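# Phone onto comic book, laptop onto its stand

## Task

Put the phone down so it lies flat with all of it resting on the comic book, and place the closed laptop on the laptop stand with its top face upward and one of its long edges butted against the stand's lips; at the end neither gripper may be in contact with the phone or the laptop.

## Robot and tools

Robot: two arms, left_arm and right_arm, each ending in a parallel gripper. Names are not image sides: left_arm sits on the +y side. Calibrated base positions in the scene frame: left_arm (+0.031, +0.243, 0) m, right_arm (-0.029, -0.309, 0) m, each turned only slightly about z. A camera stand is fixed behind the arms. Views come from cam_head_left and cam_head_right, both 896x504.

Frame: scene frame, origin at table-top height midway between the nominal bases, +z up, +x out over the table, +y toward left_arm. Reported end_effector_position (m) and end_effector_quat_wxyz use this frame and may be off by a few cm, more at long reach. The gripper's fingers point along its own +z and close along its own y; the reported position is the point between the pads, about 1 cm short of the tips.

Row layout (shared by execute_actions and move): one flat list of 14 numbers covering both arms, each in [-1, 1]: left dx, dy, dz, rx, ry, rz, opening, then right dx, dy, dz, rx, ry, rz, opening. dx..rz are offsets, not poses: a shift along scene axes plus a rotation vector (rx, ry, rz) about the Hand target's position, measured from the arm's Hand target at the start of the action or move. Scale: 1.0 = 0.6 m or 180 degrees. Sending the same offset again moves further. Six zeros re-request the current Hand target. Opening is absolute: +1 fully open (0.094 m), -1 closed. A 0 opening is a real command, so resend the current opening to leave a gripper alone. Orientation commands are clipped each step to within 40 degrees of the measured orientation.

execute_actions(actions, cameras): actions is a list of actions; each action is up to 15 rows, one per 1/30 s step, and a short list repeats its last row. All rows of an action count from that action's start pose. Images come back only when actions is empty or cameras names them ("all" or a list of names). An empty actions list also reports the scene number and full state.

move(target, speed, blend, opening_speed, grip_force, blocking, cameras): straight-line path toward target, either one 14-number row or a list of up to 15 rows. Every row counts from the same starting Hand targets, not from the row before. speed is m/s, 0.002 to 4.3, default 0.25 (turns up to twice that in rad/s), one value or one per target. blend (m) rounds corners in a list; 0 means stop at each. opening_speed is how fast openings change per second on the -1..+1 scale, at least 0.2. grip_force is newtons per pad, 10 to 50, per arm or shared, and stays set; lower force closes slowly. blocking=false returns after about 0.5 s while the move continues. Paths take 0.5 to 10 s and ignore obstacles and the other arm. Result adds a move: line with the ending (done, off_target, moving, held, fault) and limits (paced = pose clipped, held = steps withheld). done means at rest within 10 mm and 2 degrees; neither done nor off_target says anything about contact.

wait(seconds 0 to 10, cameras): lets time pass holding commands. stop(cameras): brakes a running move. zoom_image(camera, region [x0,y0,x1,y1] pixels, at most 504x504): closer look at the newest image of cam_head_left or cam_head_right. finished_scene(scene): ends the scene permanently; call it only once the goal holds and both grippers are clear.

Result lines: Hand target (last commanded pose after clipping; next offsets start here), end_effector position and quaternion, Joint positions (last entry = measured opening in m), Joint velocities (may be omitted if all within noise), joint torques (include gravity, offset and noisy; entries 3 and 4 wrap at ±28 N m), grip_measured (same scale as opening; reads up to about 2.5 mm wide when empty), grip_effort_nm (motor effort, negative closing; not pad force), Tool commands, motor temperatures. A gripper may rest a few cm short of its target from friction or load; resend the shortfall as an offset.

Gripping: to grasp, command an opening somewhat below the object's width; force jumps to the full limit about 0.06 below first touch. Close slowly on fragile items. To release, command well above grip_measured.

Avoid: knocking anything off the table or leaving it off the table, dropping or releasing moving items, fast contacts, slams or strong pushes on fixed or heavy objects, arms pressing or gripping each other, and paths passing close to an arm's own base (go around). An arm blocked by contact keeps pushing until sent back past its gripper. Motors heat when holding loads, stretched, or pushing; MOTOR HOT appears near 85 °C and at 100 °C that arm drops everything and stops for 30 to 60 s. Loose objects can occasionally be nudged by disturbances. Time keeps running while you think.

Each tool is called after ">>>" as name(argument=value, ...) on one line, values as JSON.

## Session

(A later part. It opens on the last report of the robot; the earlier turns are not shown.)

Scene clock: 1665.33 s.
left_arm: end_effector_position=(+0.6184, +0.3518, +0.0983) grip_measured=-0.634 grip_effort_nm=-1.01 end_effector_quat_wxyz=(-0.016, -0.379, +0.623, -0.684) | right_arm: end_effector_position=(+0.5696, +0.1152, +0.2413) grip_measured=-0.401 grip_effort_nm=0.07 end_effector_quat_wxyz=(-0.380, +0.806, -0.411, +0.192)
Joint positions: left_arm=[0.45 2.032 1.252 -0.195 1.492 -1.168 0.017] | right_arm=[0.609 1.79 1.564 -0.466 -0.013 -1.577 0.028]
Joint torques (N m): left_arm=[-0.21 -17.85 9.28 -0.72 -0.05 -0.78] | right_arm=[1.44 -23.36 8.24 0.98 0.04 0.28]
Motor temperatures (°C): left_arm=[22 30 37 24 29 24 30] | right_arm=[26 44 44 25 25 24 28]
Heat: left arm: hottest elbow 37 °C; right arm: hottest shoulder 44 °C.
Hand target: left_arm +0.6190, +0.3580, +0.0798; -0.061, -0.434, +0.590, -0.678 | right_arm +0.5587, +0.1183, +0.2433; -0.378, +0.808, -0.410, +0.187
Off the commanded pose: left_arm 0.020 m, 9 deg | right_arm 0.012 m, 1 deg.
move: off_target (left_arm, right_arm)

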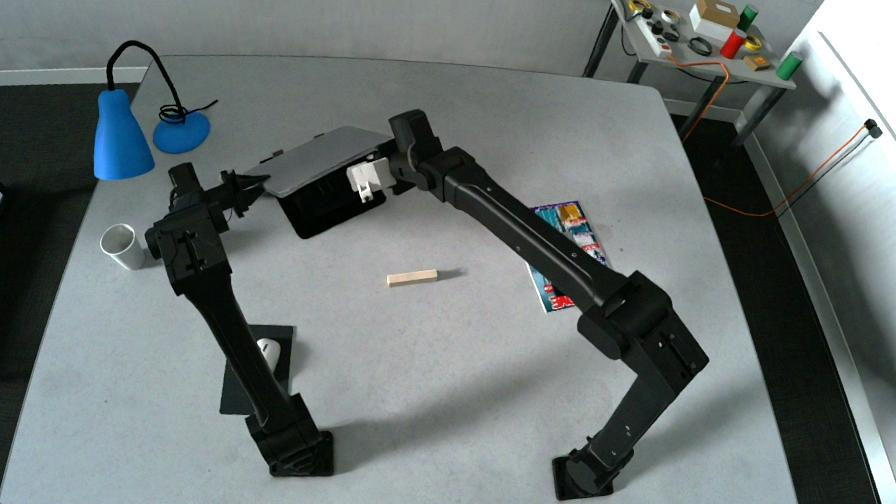

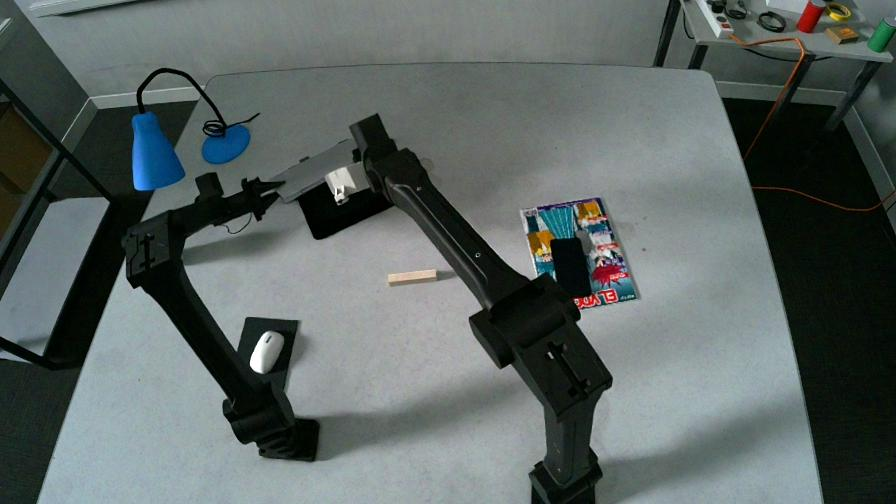

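>>> move(target=[0.0175,0.0096,0,0.037,-0.0685,0,-0.85,0,0,0,0,0,0,-0.4], speed=0.06, cameras=["all"])

>>> zoom_image(camera="cam_head_left", region=[230, 100, 390, 220])

>>> zoom_image(camera="cam_head_right", region=[250, 105, 410, 225])

Scene clock: 1675.93 s.
left_arm: end_effector_position=(+0.6317, +0.3590, +0.0939) grip_measured=-0.634 grip_effort_nm=-1.00 end_effector_quat_wxyz=(+0.014, -0.360, +0.632, -0.686) | right_arm: end_effector_position=(+0.5696, +0.1152, +0.2413) grip_measured=-0.401 grip_effort_nm=0.07 end_effector_quat_wxyz=(-0.380, +0.806, -0.411, +0.192)
Joint positions: left_arm=[0.45 2.062 1.254 0.026 1.489 -1.287 0.017] | right_arm=[0.609 1.79 1.564 -0.466 -0.013 -1.577 0.028]
Joint torques (N m): left_arm=[-0.5 -19.6 7.16 2.09 -0.03 0.29] | right_arm=[1.44 -23.24 8.24 0.96 0.04 0.27]
Heat: left arm: hottest elbow 37 °C; right arm: hottest elbow 45 °C.
Hand target: left_arm +0.6295, +0.3639, +0.0797; +0.028, -0.362, +0.632, -0.685 | right_arm +0.5587, +0.1183, +0.2433; -0.378, +0.808, -0.410, +0.187
Off the commanded pose: left_arm 0.015 m, 2 deg | right_arm 0.011 m, 1 deg.
move: off_target (left_arm, right_arm)

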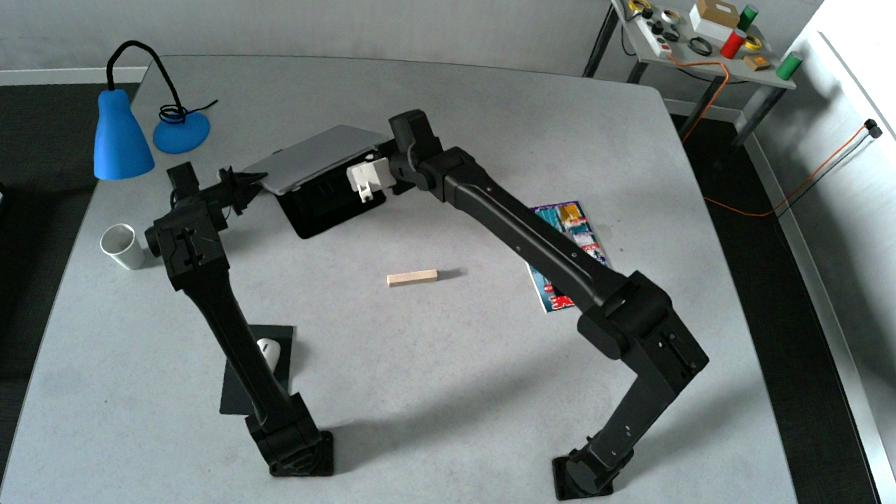

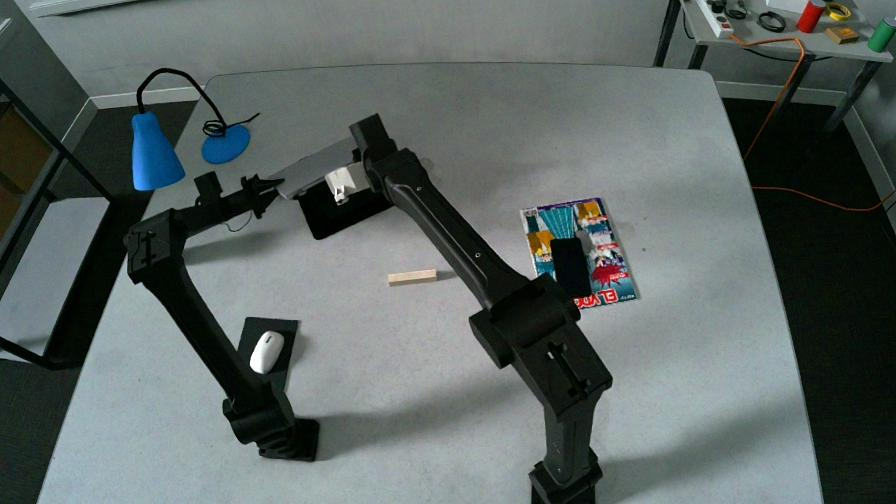

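Scaled by 3.150.

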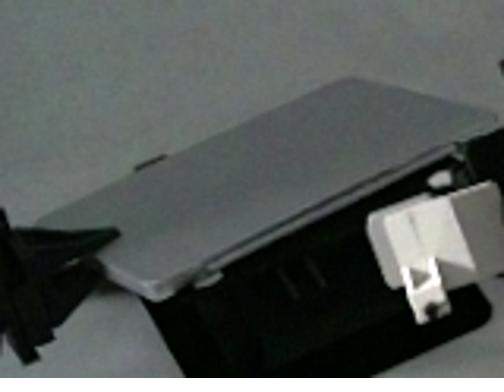

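Scaled by 3.150.

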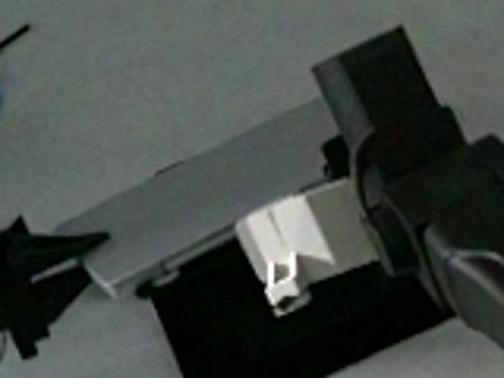

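>>> move(target=[0.024,0.0132,0.02,0,0,-0.021,-0.85,0,0,0,0,0,0,-0.4], speed=0.05, cameras=["all"])

>>> zoom_image(camera="cam_head_left", region=[230, 100, 390, 220])

>>> zoom_image(camera="cam_head_right", region=[250, 105, 410, 225])

Scene clock: 1695.30 s.
left_arm: end_effector_position=(+0.6334, +0.3605, +0.0920) grip_measured=-0.634 grip_effort_nm=-1.01 end_effector_quat_wxyz=(+0.002, -0.352, +0.629, -0.693) | right_arm: end_effector_position=(+0.5696, +0.1152, +0.2413) grip_measured=-0.401 grip_effort_nm=0.07 end_effector_quat_wxyz=(-0.380, +0.806, -0.411, +0.192)
Joint positions: left_arm=[0.452 2.084 1.292 -0.072 1.52 -1.214 0.017] | right_arm=[0.609 1.79 1.564 -0.466 -0.013 -1.577 0.028]
Joint torques (N m): left_arm=[-0.62 -19.19 12.15 0.54 0.53 0.29] | right_arm=[1.44 -23.3 8.27 0.96 0.04 0.27]
Heat: left arm: hottest elbow 36 °C; right arm: hottest elbow 44 °C.
Hand target: left_arm +0.6438, +0.3718, +0.0917; -0.005, +0.341, -0.643, +0.686 | right_arm +0.5587, +0.1183, +0.2433; -0.378, +0.808, -0.410, +0.187
Off the commanded pose: left_arm 0.015 m, 2 deg | right_arm 0.011 m, 1 deg.
move: off_target (left_arm, right_arm)

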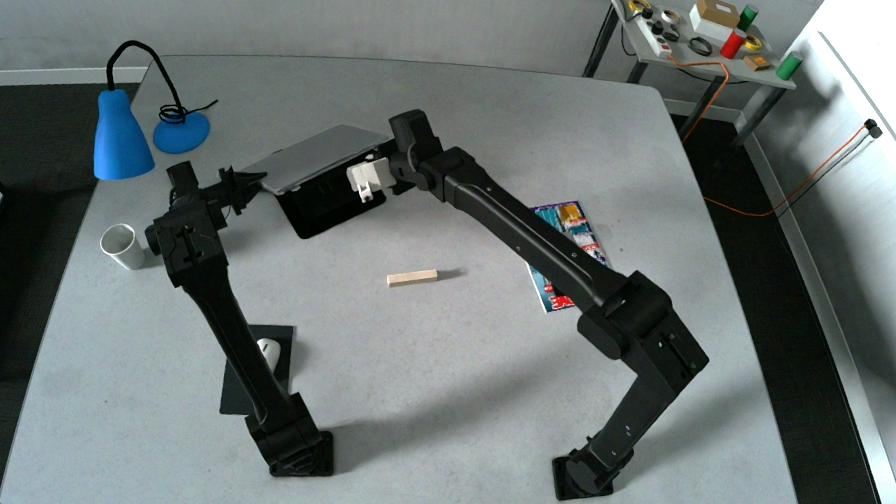

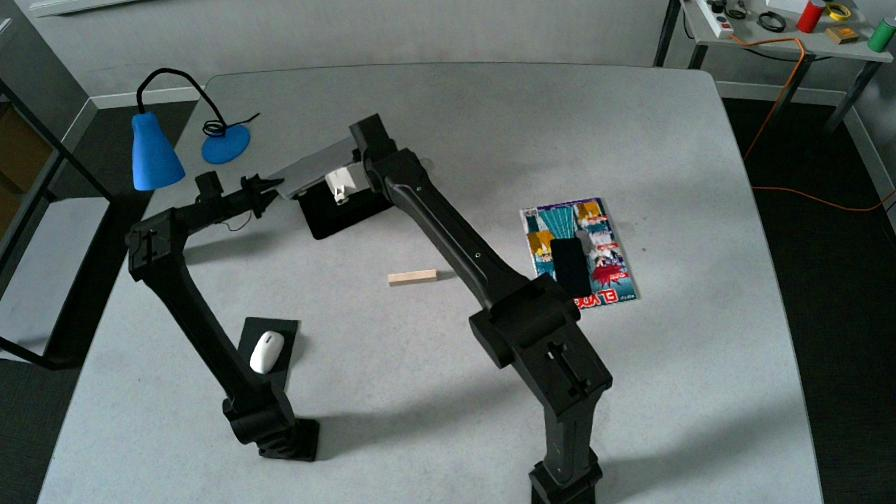

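Scaled by 3.150.

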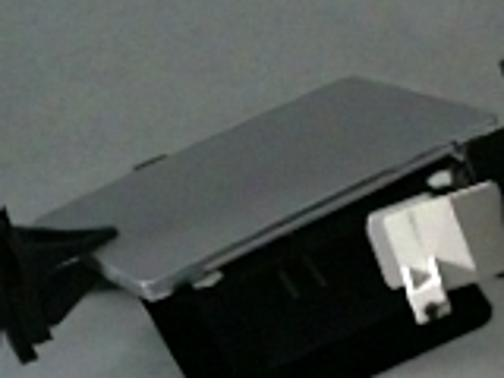

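Scaled by 3.150.

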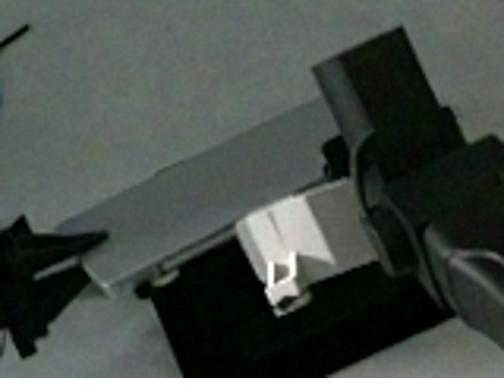

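>>> move(target=[0,0,0,0,0,0,-0.3,0,0,0,0,0,0,-0.4], speed=0.05, opening_speed=0.2, cameras=["all"])

>>> zoom_image(camera="cam_head_left", region=[230, 100, 390, 220])

>>> zoom_image(camera="cam_head_right", region=[250, 105, 410, 225])

Scene clock: 1711.53 s.
left_arm: end_effector_position=(+0.6300, +0.3588, +0.0858) grip_measured=-0.302 grip_effort_nm=0.13 end_effector_quat_wxyz=(-0.004, -0.352, +0.633, -0.689) | right_arm: end_effector_position=(+0.5696, +0.1152, +0.2413) grip_measured=-0.401 grip_effort_nm=0.07 end_effector_quat_wxyz=(-0.380, +0.806, -0.411, +0.192)
Joint positions: left_arm=[0.452 2.103 1.357 -0.431 1.516 -0.907 0.033] | right_arm=[0.609 1.79 1.564 -0.466 -0.013 -1.577 0.028]
Joint torques (N m): left_arm=[-1.08 -20.37 12.9 0.16 0.48 0.12] | right_arm=[1.38 -23.24 8.24 0.95 0.05 0.27]
Heat: left arm: hottest elbow 38 °C; right arm: hottest elbow 44 °C.
Hand target: left_arm +0.6439, +0.3716, +0.0918; +0.005, -0.341, +0.643, -0.686 | right_arm +0.5587, +0.1183, +0.2433; -0.378, +0.808, -0.410, +0.187
Off the commanded pose: left_arm 0.020 m, 2 deg | right_arm 0.011 m, 1 deg.
move: off_target (left_arm, right_arm)

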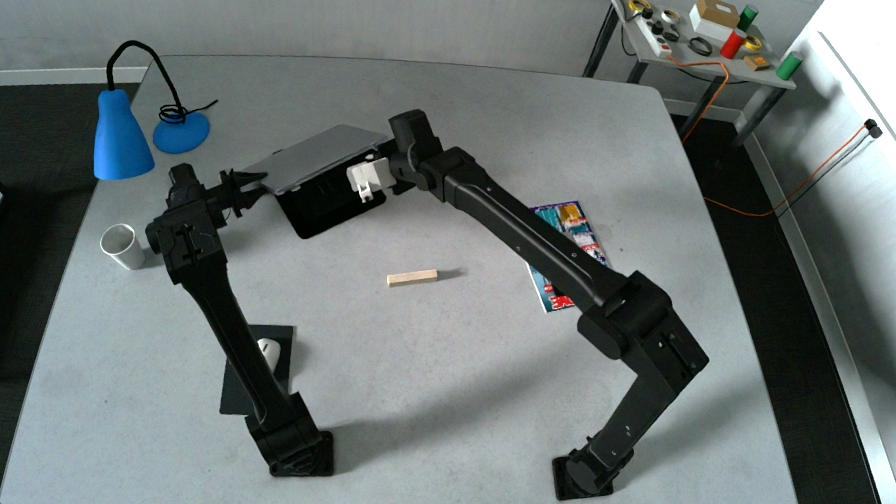

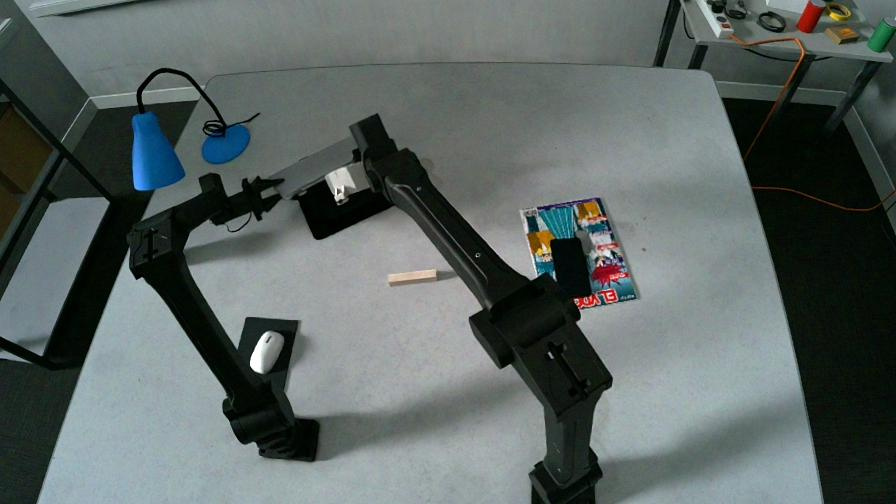

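Scaled by 3.150.

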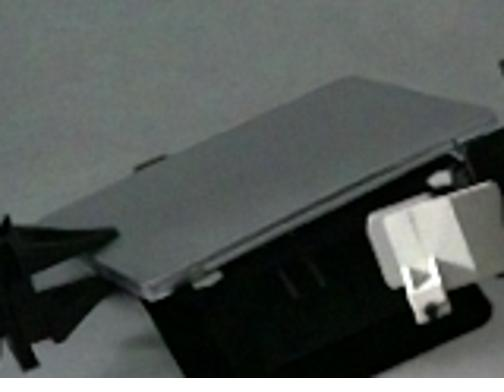

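Scaled by 3.150.

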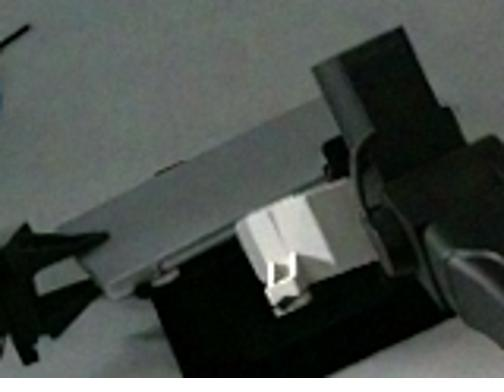

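>>> move(target=[[0,0,0.02,0,0,0,-0.3,0,0,0,0,0,0,-0.4],[-0.055,0.093,0.02,0,0,0,-0.3,0,0,0,0,0,0,-0.4]], speed=0.06, blend=[0.003,0], cameras=["all"])

>>> zoom_image(camera="cam_head_left", region=[230, 100, 390, 220])

>>> zoom_image(camera="cam_head_right", region=[250, 105, 410, 225])

Scene clock: 1718.77 s.
left_arm: end_effector_position=(+0.5970, +0.4104, +0.0870) grip_measured=-0.302 grip_effort_nm=0.12 end_effector_quat_wxyz=(-0.020, +0.385, -0.612, +0.691) | right_arm: end_effector_position=(+0.5696, +0.1152, +0.2413) grip_measured=-0.401 grip_effort_nm=0.07 end_effector_quat_wxyz=(-0.380, +0.806, -0.411, +0.192)
Joint positions: left_arm=[0.559 2.103 1.377 -0.77 1.526 -0.607 0.033] | right_arm=[0.609 1.79 1.564 -0.466 -0.013 -1.577 0.028]
Joint torques (N m): left_arm=[-1.08 -21.3 13.07 0.09 0.49 0.18] | right_arm=[1.38 -23.18 8.25 0.95 0.04 0.28]
Heat: left arm: hottest elbow 39 °C; right arm: hottest elbow 44 °C.
Hand target: left_arm +0.6108, +0.4276, +0.1037; -0.005, +0.341, -0.643, +0.686 | right_arm +0.5587, +0.1183, +0.2433; -0.378, +0.808, -0.410, +0.187
Off the commanded pose: left_arm 0.028 m, 6 deg | right_arm 0.011 m, 1 deg.
move: off_target (left_arm, right_arm)

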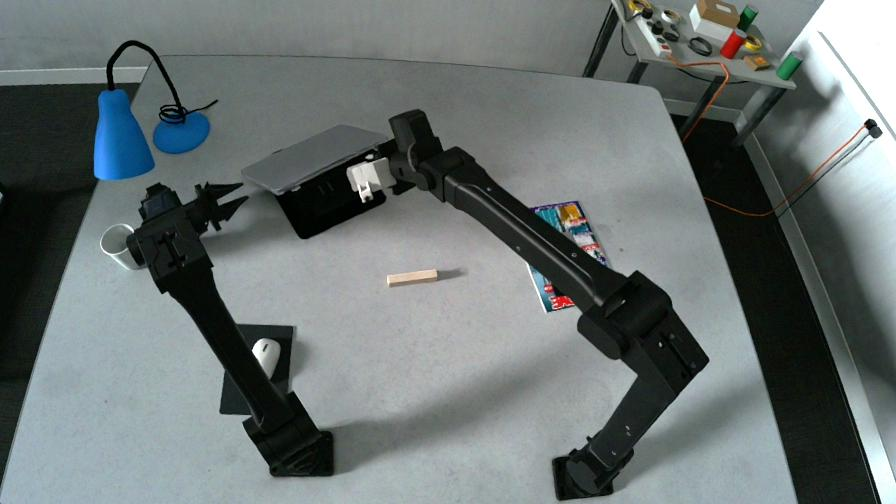

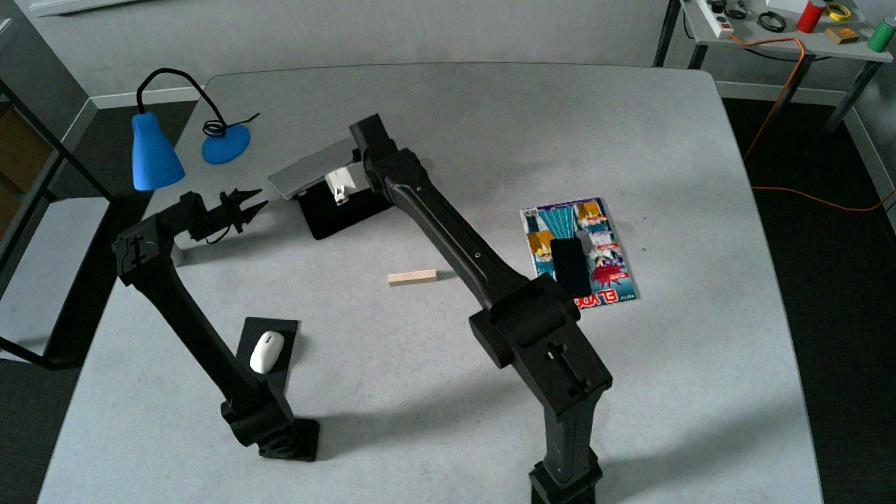

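Scaled by 3.150.

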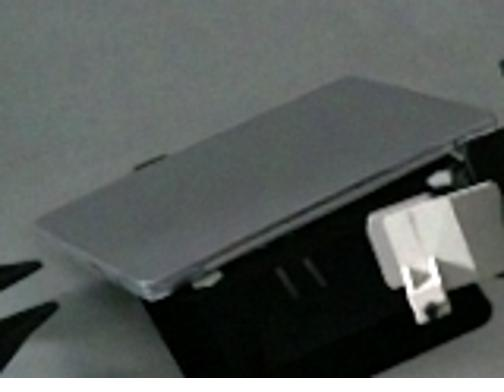

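Scaled by 3.150.

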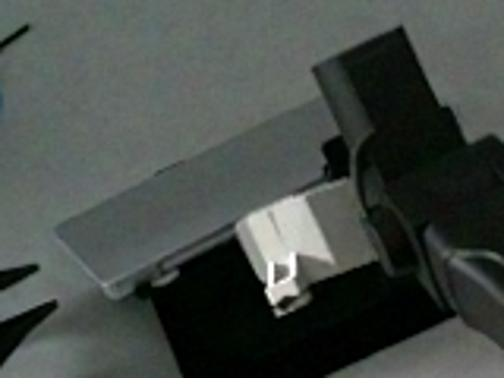

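>>> move(target=[[-0.02,-0.03,0.2,0,0,0,-0.3,-0.1,-0.1,0.03,0,0,0,-1],[-0.2,-0.15,0.25,0,0,0,-0.3,-0.2,-0.25,0.03,0,0,0,-1]], speed=0.2, blend=[0.04,0], cameras=["all"])

>>> zoom_image(camera="cam_head_left", region=[230, 100, 420, 240])

>>> zoom_image(camera="cam_head_right", region=[250, 105, 440, 245])

Scene clock: 1726.73 s.
left_arm: end_effector_position=(+0.4771, +0.3313, +0.2413) grip_measured=-0.302 grip_effort_nm=0.12 end_effector_quat_wxyz=(+0.005, -0.369, +0.634, -0.679) | right_arm: end_effector_position=(+0.4396, -0.0251, +0.2625) grip_measured=-0.991 grip_effort_nm=-0.50 end_effector_quat_wxyz=(-0.378, +0.809, -0.410, +0.184)
Joint positions: left_arm=[0.559 1.693 1.196 -1.667 1.477 0.075 0.033] | right_arm=[0.508 1.307 1.067 -0.466 -0.103 -1.643 0]
Joint torques (N m): left_arm=[-2.08 -14.97 14.06 -0.88 0.34 0.15] | right_arm=[-0.15 -13.92 8.2 1.44 -0.13 0.13]
Heat: left arm: hottest elbow 39 °C; right arm: hottest elbow 44 °C.
Hand target: left_arm +0.4909, +0.3376, +0.2538; +0.005, -0.341, +0.643, -0.686 | right_arm +0.4388, -0.0318, +0.2613; -0.378, +0.808, -0.410, +0.187
Off the commanded pose: left_arm 0.020 m, 4 deg | right_arm 0.007 m, 0 deg.
joint sent to its limit (left arm) — joint 4 (wrist pitch), lower limit. The joint targets still meet the commanded pose.
move: off_target (left_arm)

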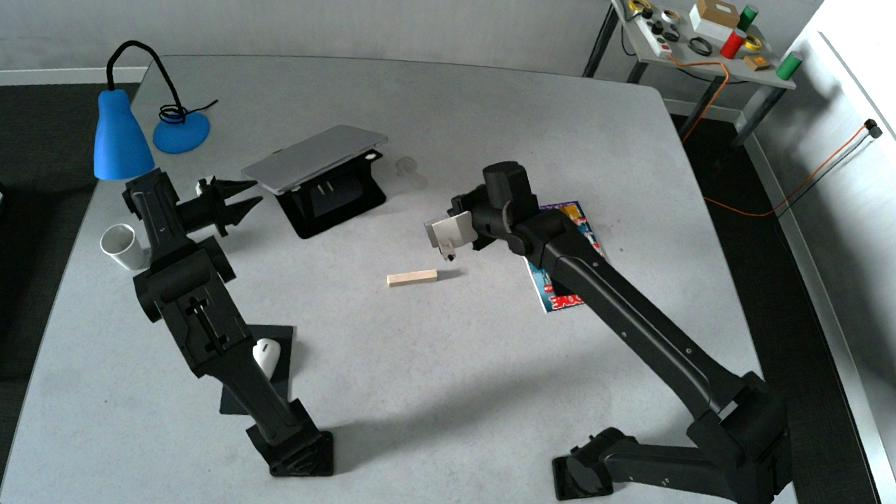

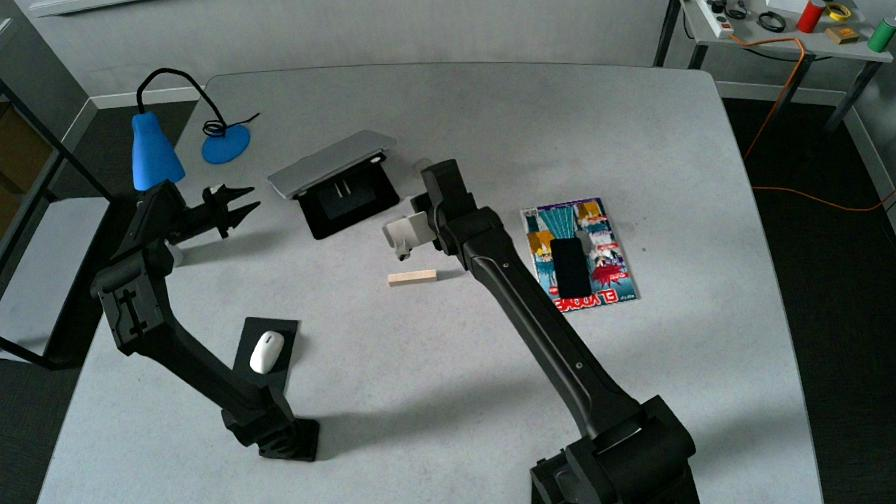

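Scaled by 2.653.

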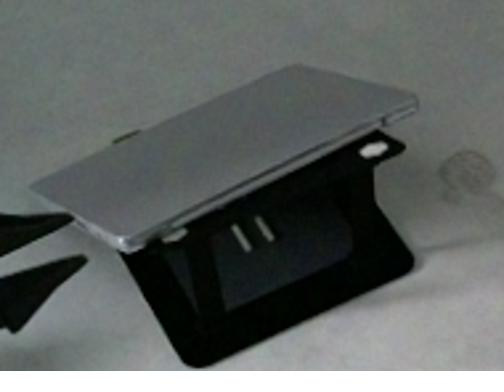

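Scaled by 2.653.

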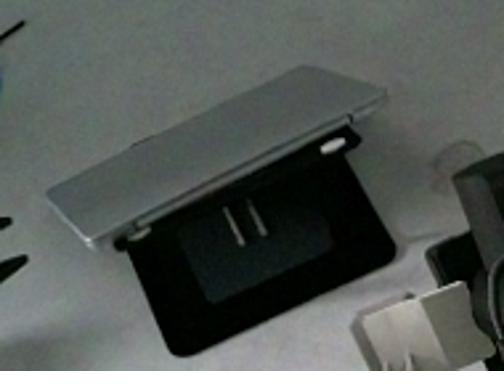

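>>> zoom_image(camera="cam_head_left", region=[235, 115, 335, 185])

>>> zoom_image(camera="cam_head_left", region=[310, 115, 410, 185])

>>> zoom_image(camera="cam_head_right", region=[320, 115, 420, 185])

>>> zoom_image(camera="cam_head_right", region=[260, 140, 360, 210])

Scaled by 5.040.

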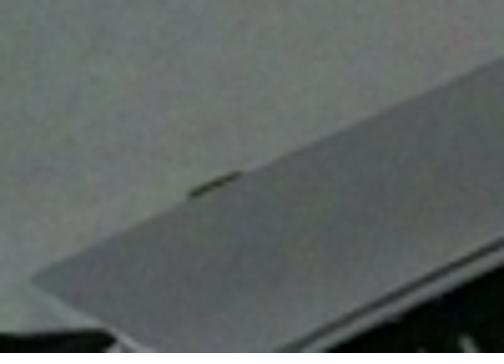

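Scaled by 5.040.

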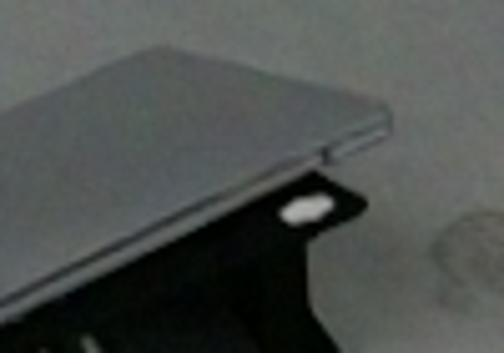

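Scaled by 5.040.

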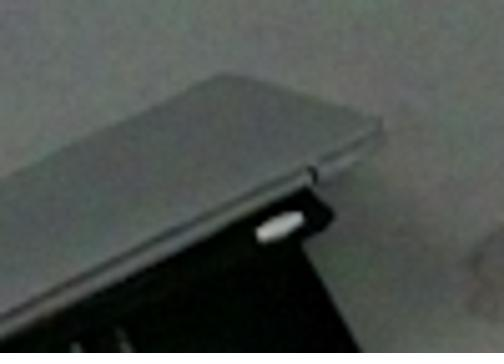

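Scaled by 5.040.

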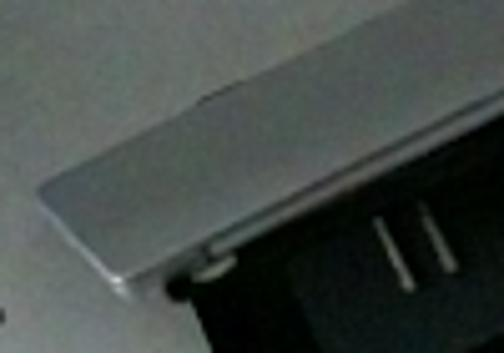

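>>> move(target=[0,0,0,0,0,0,-0.3,0.3787,0.2013,-0.1505,0.037,-0.0548,-0.0267,0.1], speed=0.25, cameras=["all"])

>>> zoom_image(camera="cam_head_left", region=[310, 100, 450, 200])

>>> zoom_image(camera="cam_head_right", region=[310, 100, 450, 200])

Scene clock: 1792.00 s.
left_arm: end_effector_position=(+0.4771, +0.3313, +0.2413) grip_measured=-0.302 grip_effort_nm=0.12 end_effector_quat_wxyz=(+0.005, -0.369, +0.634, -0.679) | right_arm: end_effector_position=(+0.6464, +0.0790, +0.1531) grip_measured=+0.099 grip_effort_nm=0.07 end_effector_quat_wxyz=(-0.433, +0.760, -0.423, +0.238)
Joint positions: left_arm=[0.559 1.693 1.196 -1.667 1.477 0.076 0.033] | right_arm=[0.508 1.955 1.476 -0.058 -0.04 -1.59 0.052]
Joint torques (N m): left_arm=[-1.9 -14.33 13.98 -0.77 0.39 0.15] | right_arm=[0.56 -22.12 13.33 1.62 0.04 0.28]
Motor temperatures (°C): left_arm=[22 29 44 24 28 24 28] | right_arm=[26 39 41 25 24 23 27]
Heat: left arm: hottest elbow 44 °C; right arm: hottest elbow 41 °C.
Hand target: left_arm +0.4909, +0.3376, +0.2538; +0.005, -0.341, +0.643, -0.686 | right_arm +0.6660, +0.0890, +0.1711; -0.450, +0.748, -0.420, +0.248
Off the commanded pose: left_arm 0.020 m, 4 deg | right_arm 0.028 m, 3 deg.
joint sent to its limit (left arm) — joint 4 (wrist pitch), lower limit. The joint targets still meet the commanded pose.
move: off_target (left_arm, right_arm)

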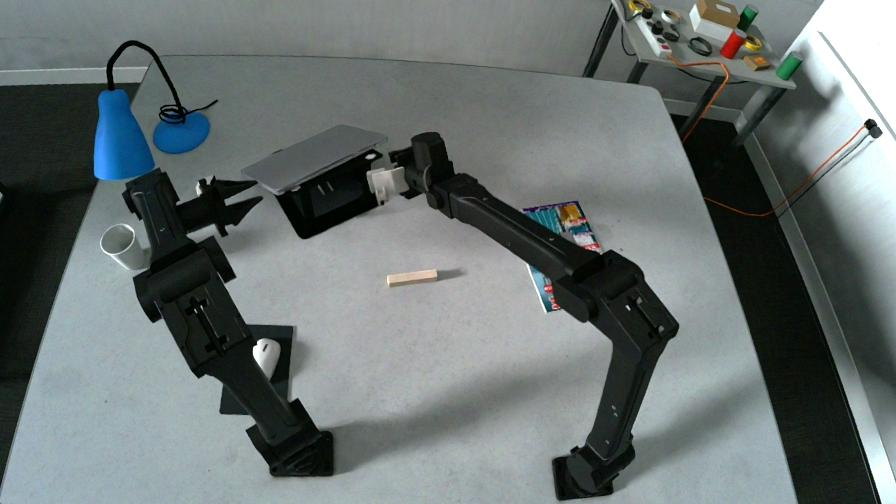

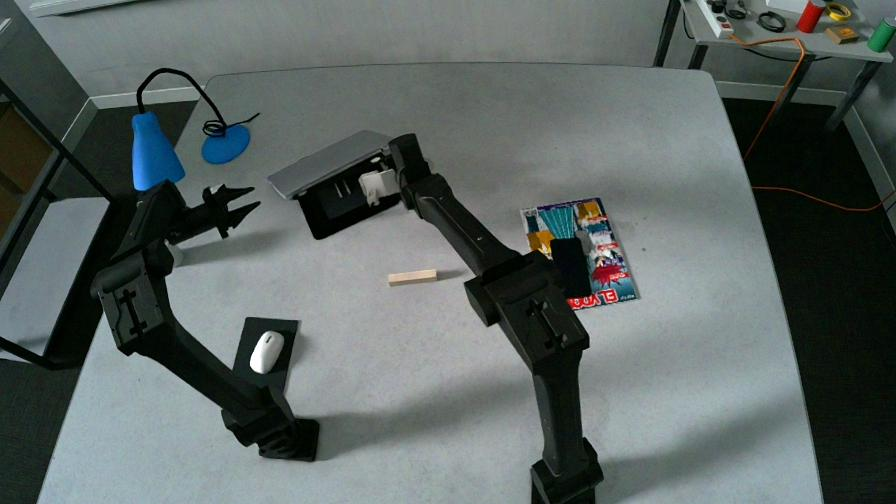

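Scaled by 3.600.

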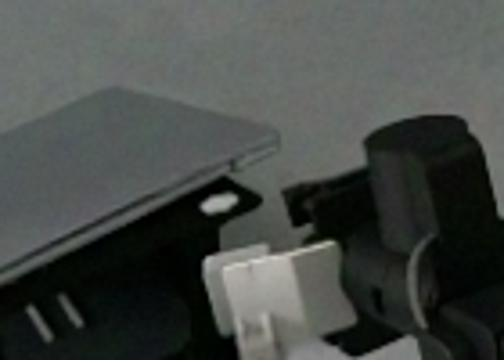

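Scaled by 3.600.

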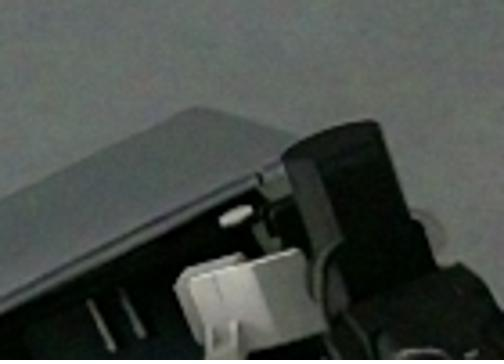

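>>> move(target=[0,0,0,0,0,0,-0.3,0.043,-0.001,0.045,0,0,0,0.1], speed=0.15, cameras=["all"])

>>> zoom_image(camera="cam_head_left", region=[330, 110, 430, 180])

>>> zoom_image(camera="cam_head_right", region=[330, 110, 430, 180])

Scene clock: 1801.50 s.
left_arm: end_effector_position=(+0.4771, +0.3313, +0.2413) grip_measured=-0.302 grip_effort_nm=0.12 end_effector_quat_wxyz=(+0.005, -0.369, +0.634, -0.679) | right_arm: end_effector_position=(+0.6714, +0.0862, +0.1858) grip_measured=+0.099 grip_effort_nm=0.07 end_effector_quat_wxyz=(-0.442, +0.755, -0.421, +0.240)
Joint positions: left_arm=[0.559 1.693 1.196 -1.667 1.477 0.076 0.033] | right_arm=[0.498 1.979 1.597 -0.136 -0.053 -1.59 0.052]
Joint torques (N m): left_arm=[-1.38 -14.62 13.91 -0.96 0.45 0.2] | right_arm=[-0.21 -22.07 13.48 1.09 -0.11 0.2]
Heat: left arm: hottest elbow 44 °C; right arm: hottest elbow 42 °C.
Hand target: left_arm +0.4909, +0.3376, +0.2538; +0.005, -0.341, +0.643, -0.686 | right_arm +0.6918, +0.0884, +0.1981; -0.450, +0.748, -0.420, +0.248
Off the commanded pose: left_arm 0.020 m, 4 deg | right_arm 0.024 m, 2 deg.
joint sent to its limit (left arm) — joint 4 (wrist pitch), lower limit. The joint targets still meet the commanded pose.
move: off_target (left_arm, right_arm)

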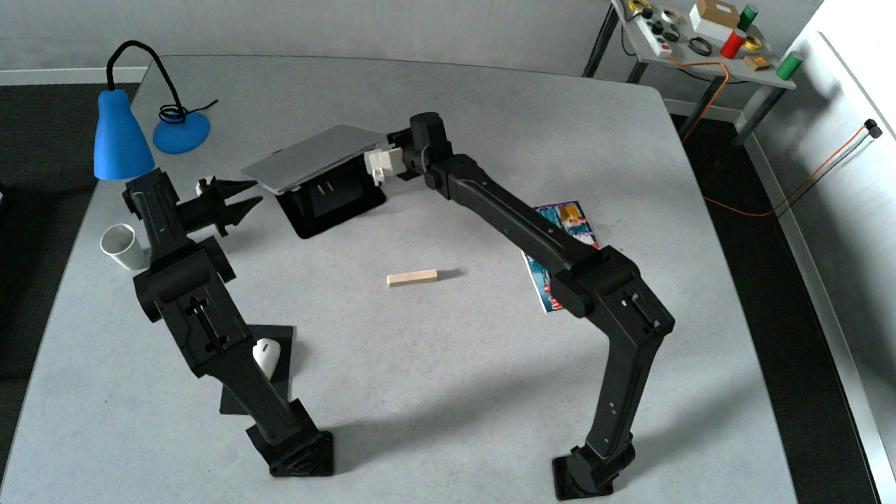

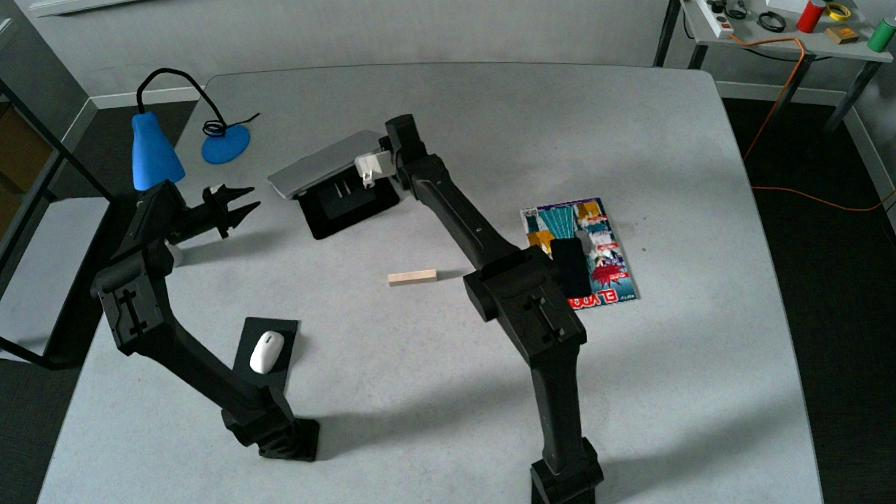

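Scaled by 5.040.

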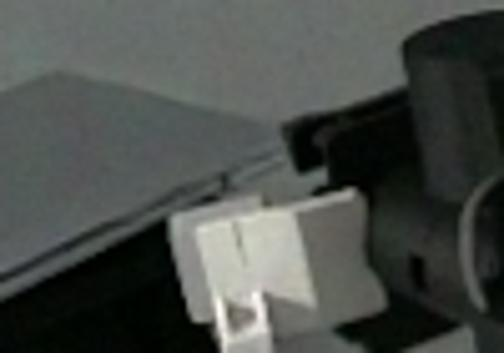

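Scaled by 5.040.

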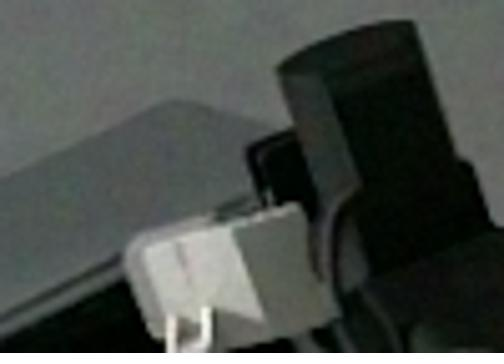

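>>> zoom_image(camera="cam_head_left", region=[375, 120, 425, 155])

>>> zoom_image(camera="cam_head_right", region=[365, 125, 415, 160])

Scaled by 10.080.

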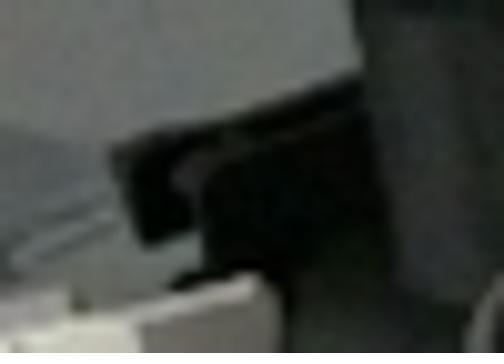

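Scaled by 10.080.

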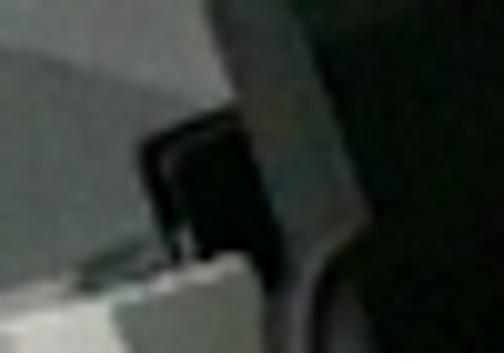

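>>> move(target=[0,0,0,0,0,0,-0.3,0.0163,-0.0272,-0.037,0,0,0,0.1], speed=0.15, cameras=["all"])

>>> zoom_image(camera="cam_head_left", region=[360, 115, 430, 165])

>>> zoom_image(camera="cam_head_right", region=[360, 115, 430, 165])

Scene clock: 1828.67 s.
left_arm: end_effector_position=(+0.4771, +0.3313, +0.2413) grip_measured=-0.302 grip_effort_nm=0.12 end_effector_quat_wxyz=(+0.005, -0.369, +0.634, -0.679) | right_arm: end_effector_position=(+0.6839, +0.0695, +0.1702) grip_measured=+0.099 grip_effort_nm=0.07 end_effector_quat_wxyz=(-0.439, +0.755, -0.425, +0.237)
Joint positions: left_arm=[0.559 1.693 1.196 -1.667 1.477 0.076 0.033] | right_arm=[0.467 2.003 1.597 -0.12 -0.078 -1.598 0.052]
Joint torques (N m): left_arm=[-2.2 -14.74 13.86 -1.16 0.41 0.12] | right_arm=[-0.03 -21.89 12.14 2.07 -0.09 0.14]
Motor temperatures (°C): left_arm=[22 29 44 24 28 24 28] | right_arm=[26 43 52 25 24 23 26]
Heat: left arm: hottest elbow 44 °C; right arm: hottest elbow 52 °C.
Hand target: left_arm +0.4909, +0.3376, +0.2538; +0.005, -0.341, +0.643, -0.686 | right_arm +0.7015, +0.0722, +0.1758; -0.450, +0.748, -0.420, +0.248
Off the commanded pose: left_arm 0.020 m, 4 deg | right_arm 0.019 m, 2 deg.
joint sent to its limit (left arm) — joint 4 (wrist pitch), lower limit. The joint targets still meet the commanded pose.
move: off_target (left_arm, right_arm)

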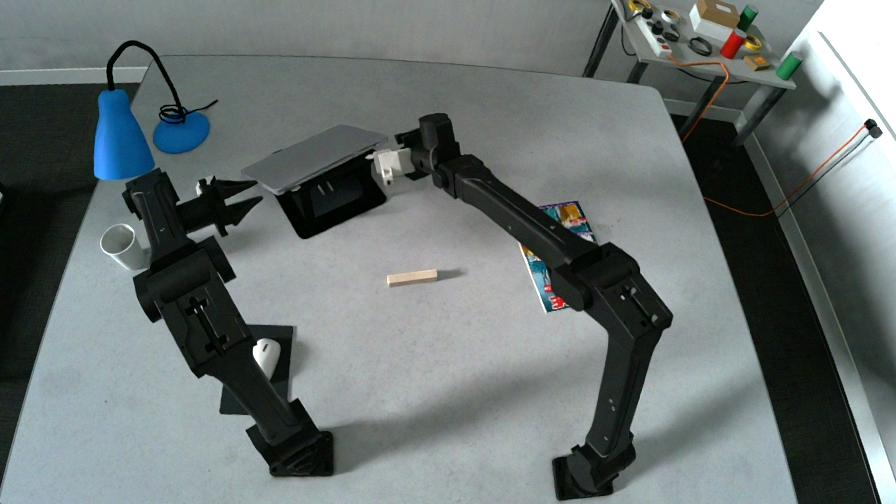

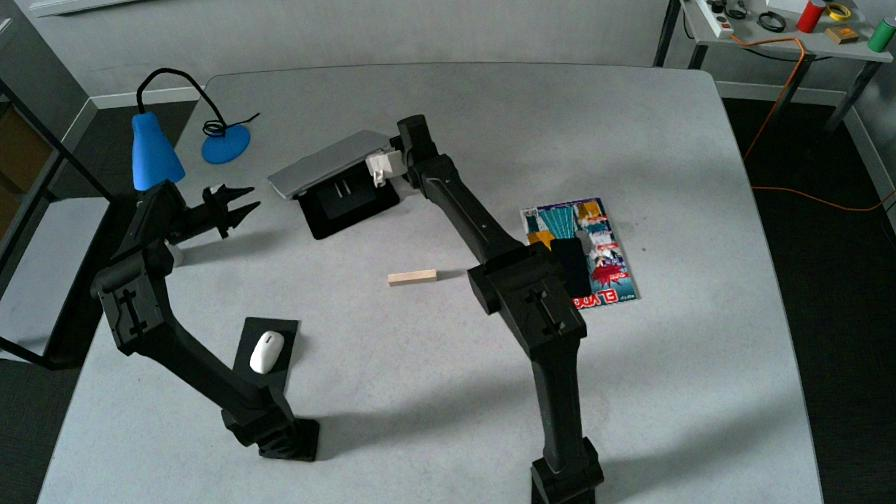

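Scaled by 7.200.

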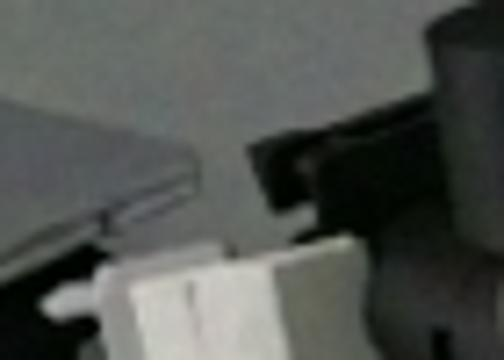

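Scaled by 7.200.

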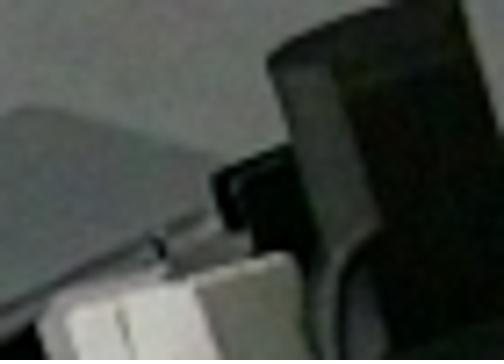

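>>> move(target=[[0,0,0,0,0,0,-0.3,0,0,0.0133,0,0,0,0.8],[0,0,0,0,0,0,-0.3,0.06,0.036,-0.0235,0,0,0,0.8]], speed=0.1, cameras=["all"])

>>> zoom_image(camera="cam_head_left", region=[340, 110, 430, 175])

>>> zoom_image(camera="cam_head_right", region=[340, 110, 430, 175])

Scene clock: 1848.50 s.
left_arm: end_effector_position=(+0.4771, +0.3313, +0.2413) grip_measured=-0.302 grip_effort_nm=0.12 end_effector_quat_wxyz=(+0.005, -0.369, +0.634, -0.679) | right_arm: end_effector_position=(+0.7200, +0.0879, +0.1514) grip_measured=+0.799 grip_effort_nm=0.07 end_effector_quat_wxyz=(-0.443, +0.753, -0.424, +0.239)
Joint positions: left_arm=[0.559 1.693 1.196 -1.667 1.477 0.076 0.033] | right_arm=[0.467 2.123 1.739 -0.133 -0.078 -1.598 0.085]
Joint torques (N m): left_arm=[-1.26 -14.51 13.93 -0.95 0.39 0.21] | right_arm=[0.38 -24.29 13.76 1.06 0.02 0.17]
Heat: left arm: hottest elbow 45 °C; right arm: hottest elbow 53 °C.
Hand target: left_arm +0.4909, +0.3376, +0.2538; +0.005, -0.341, +0.643, -0.686 | right_arm +0.7375, +0.0938, +0.1619; -0.450, +0.748, -0.420, +0.248
Off the commanded pose: left_arm 0.020 m, 4 deg | right_arm 0.021 m, 1 deg.
joint sent to its limit (left arm) — joint 4 (wrist pitch), lower limit. The joint targets still meet the commanded pose.
move: off_target (left_arm, right_arm)

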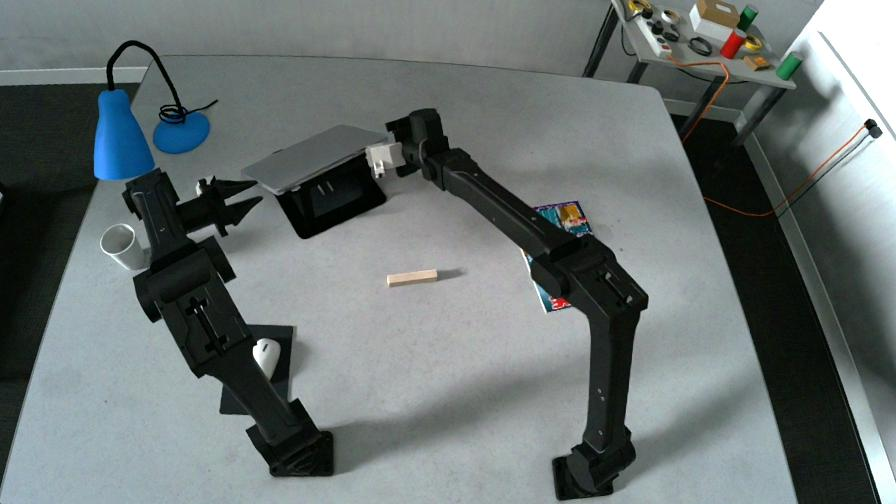

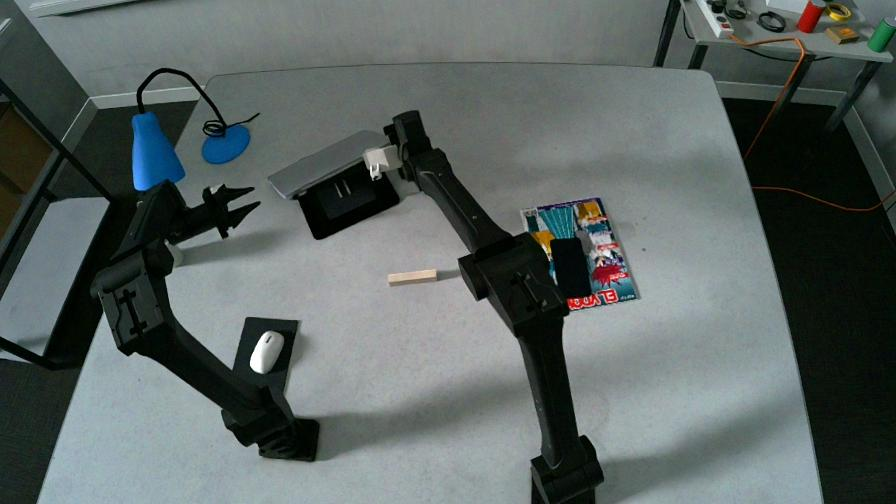

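Scaled by 5.600.

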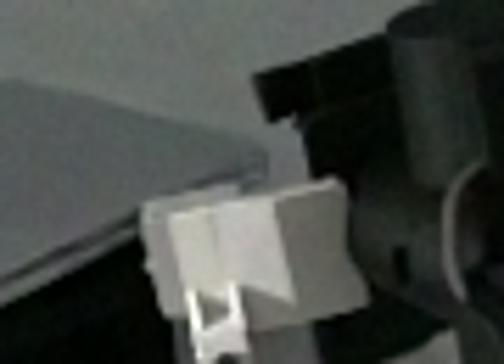

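Scaled by 5.600.

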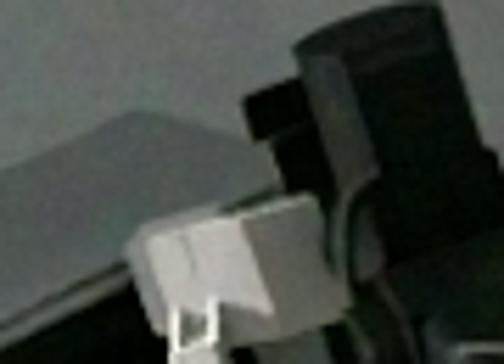

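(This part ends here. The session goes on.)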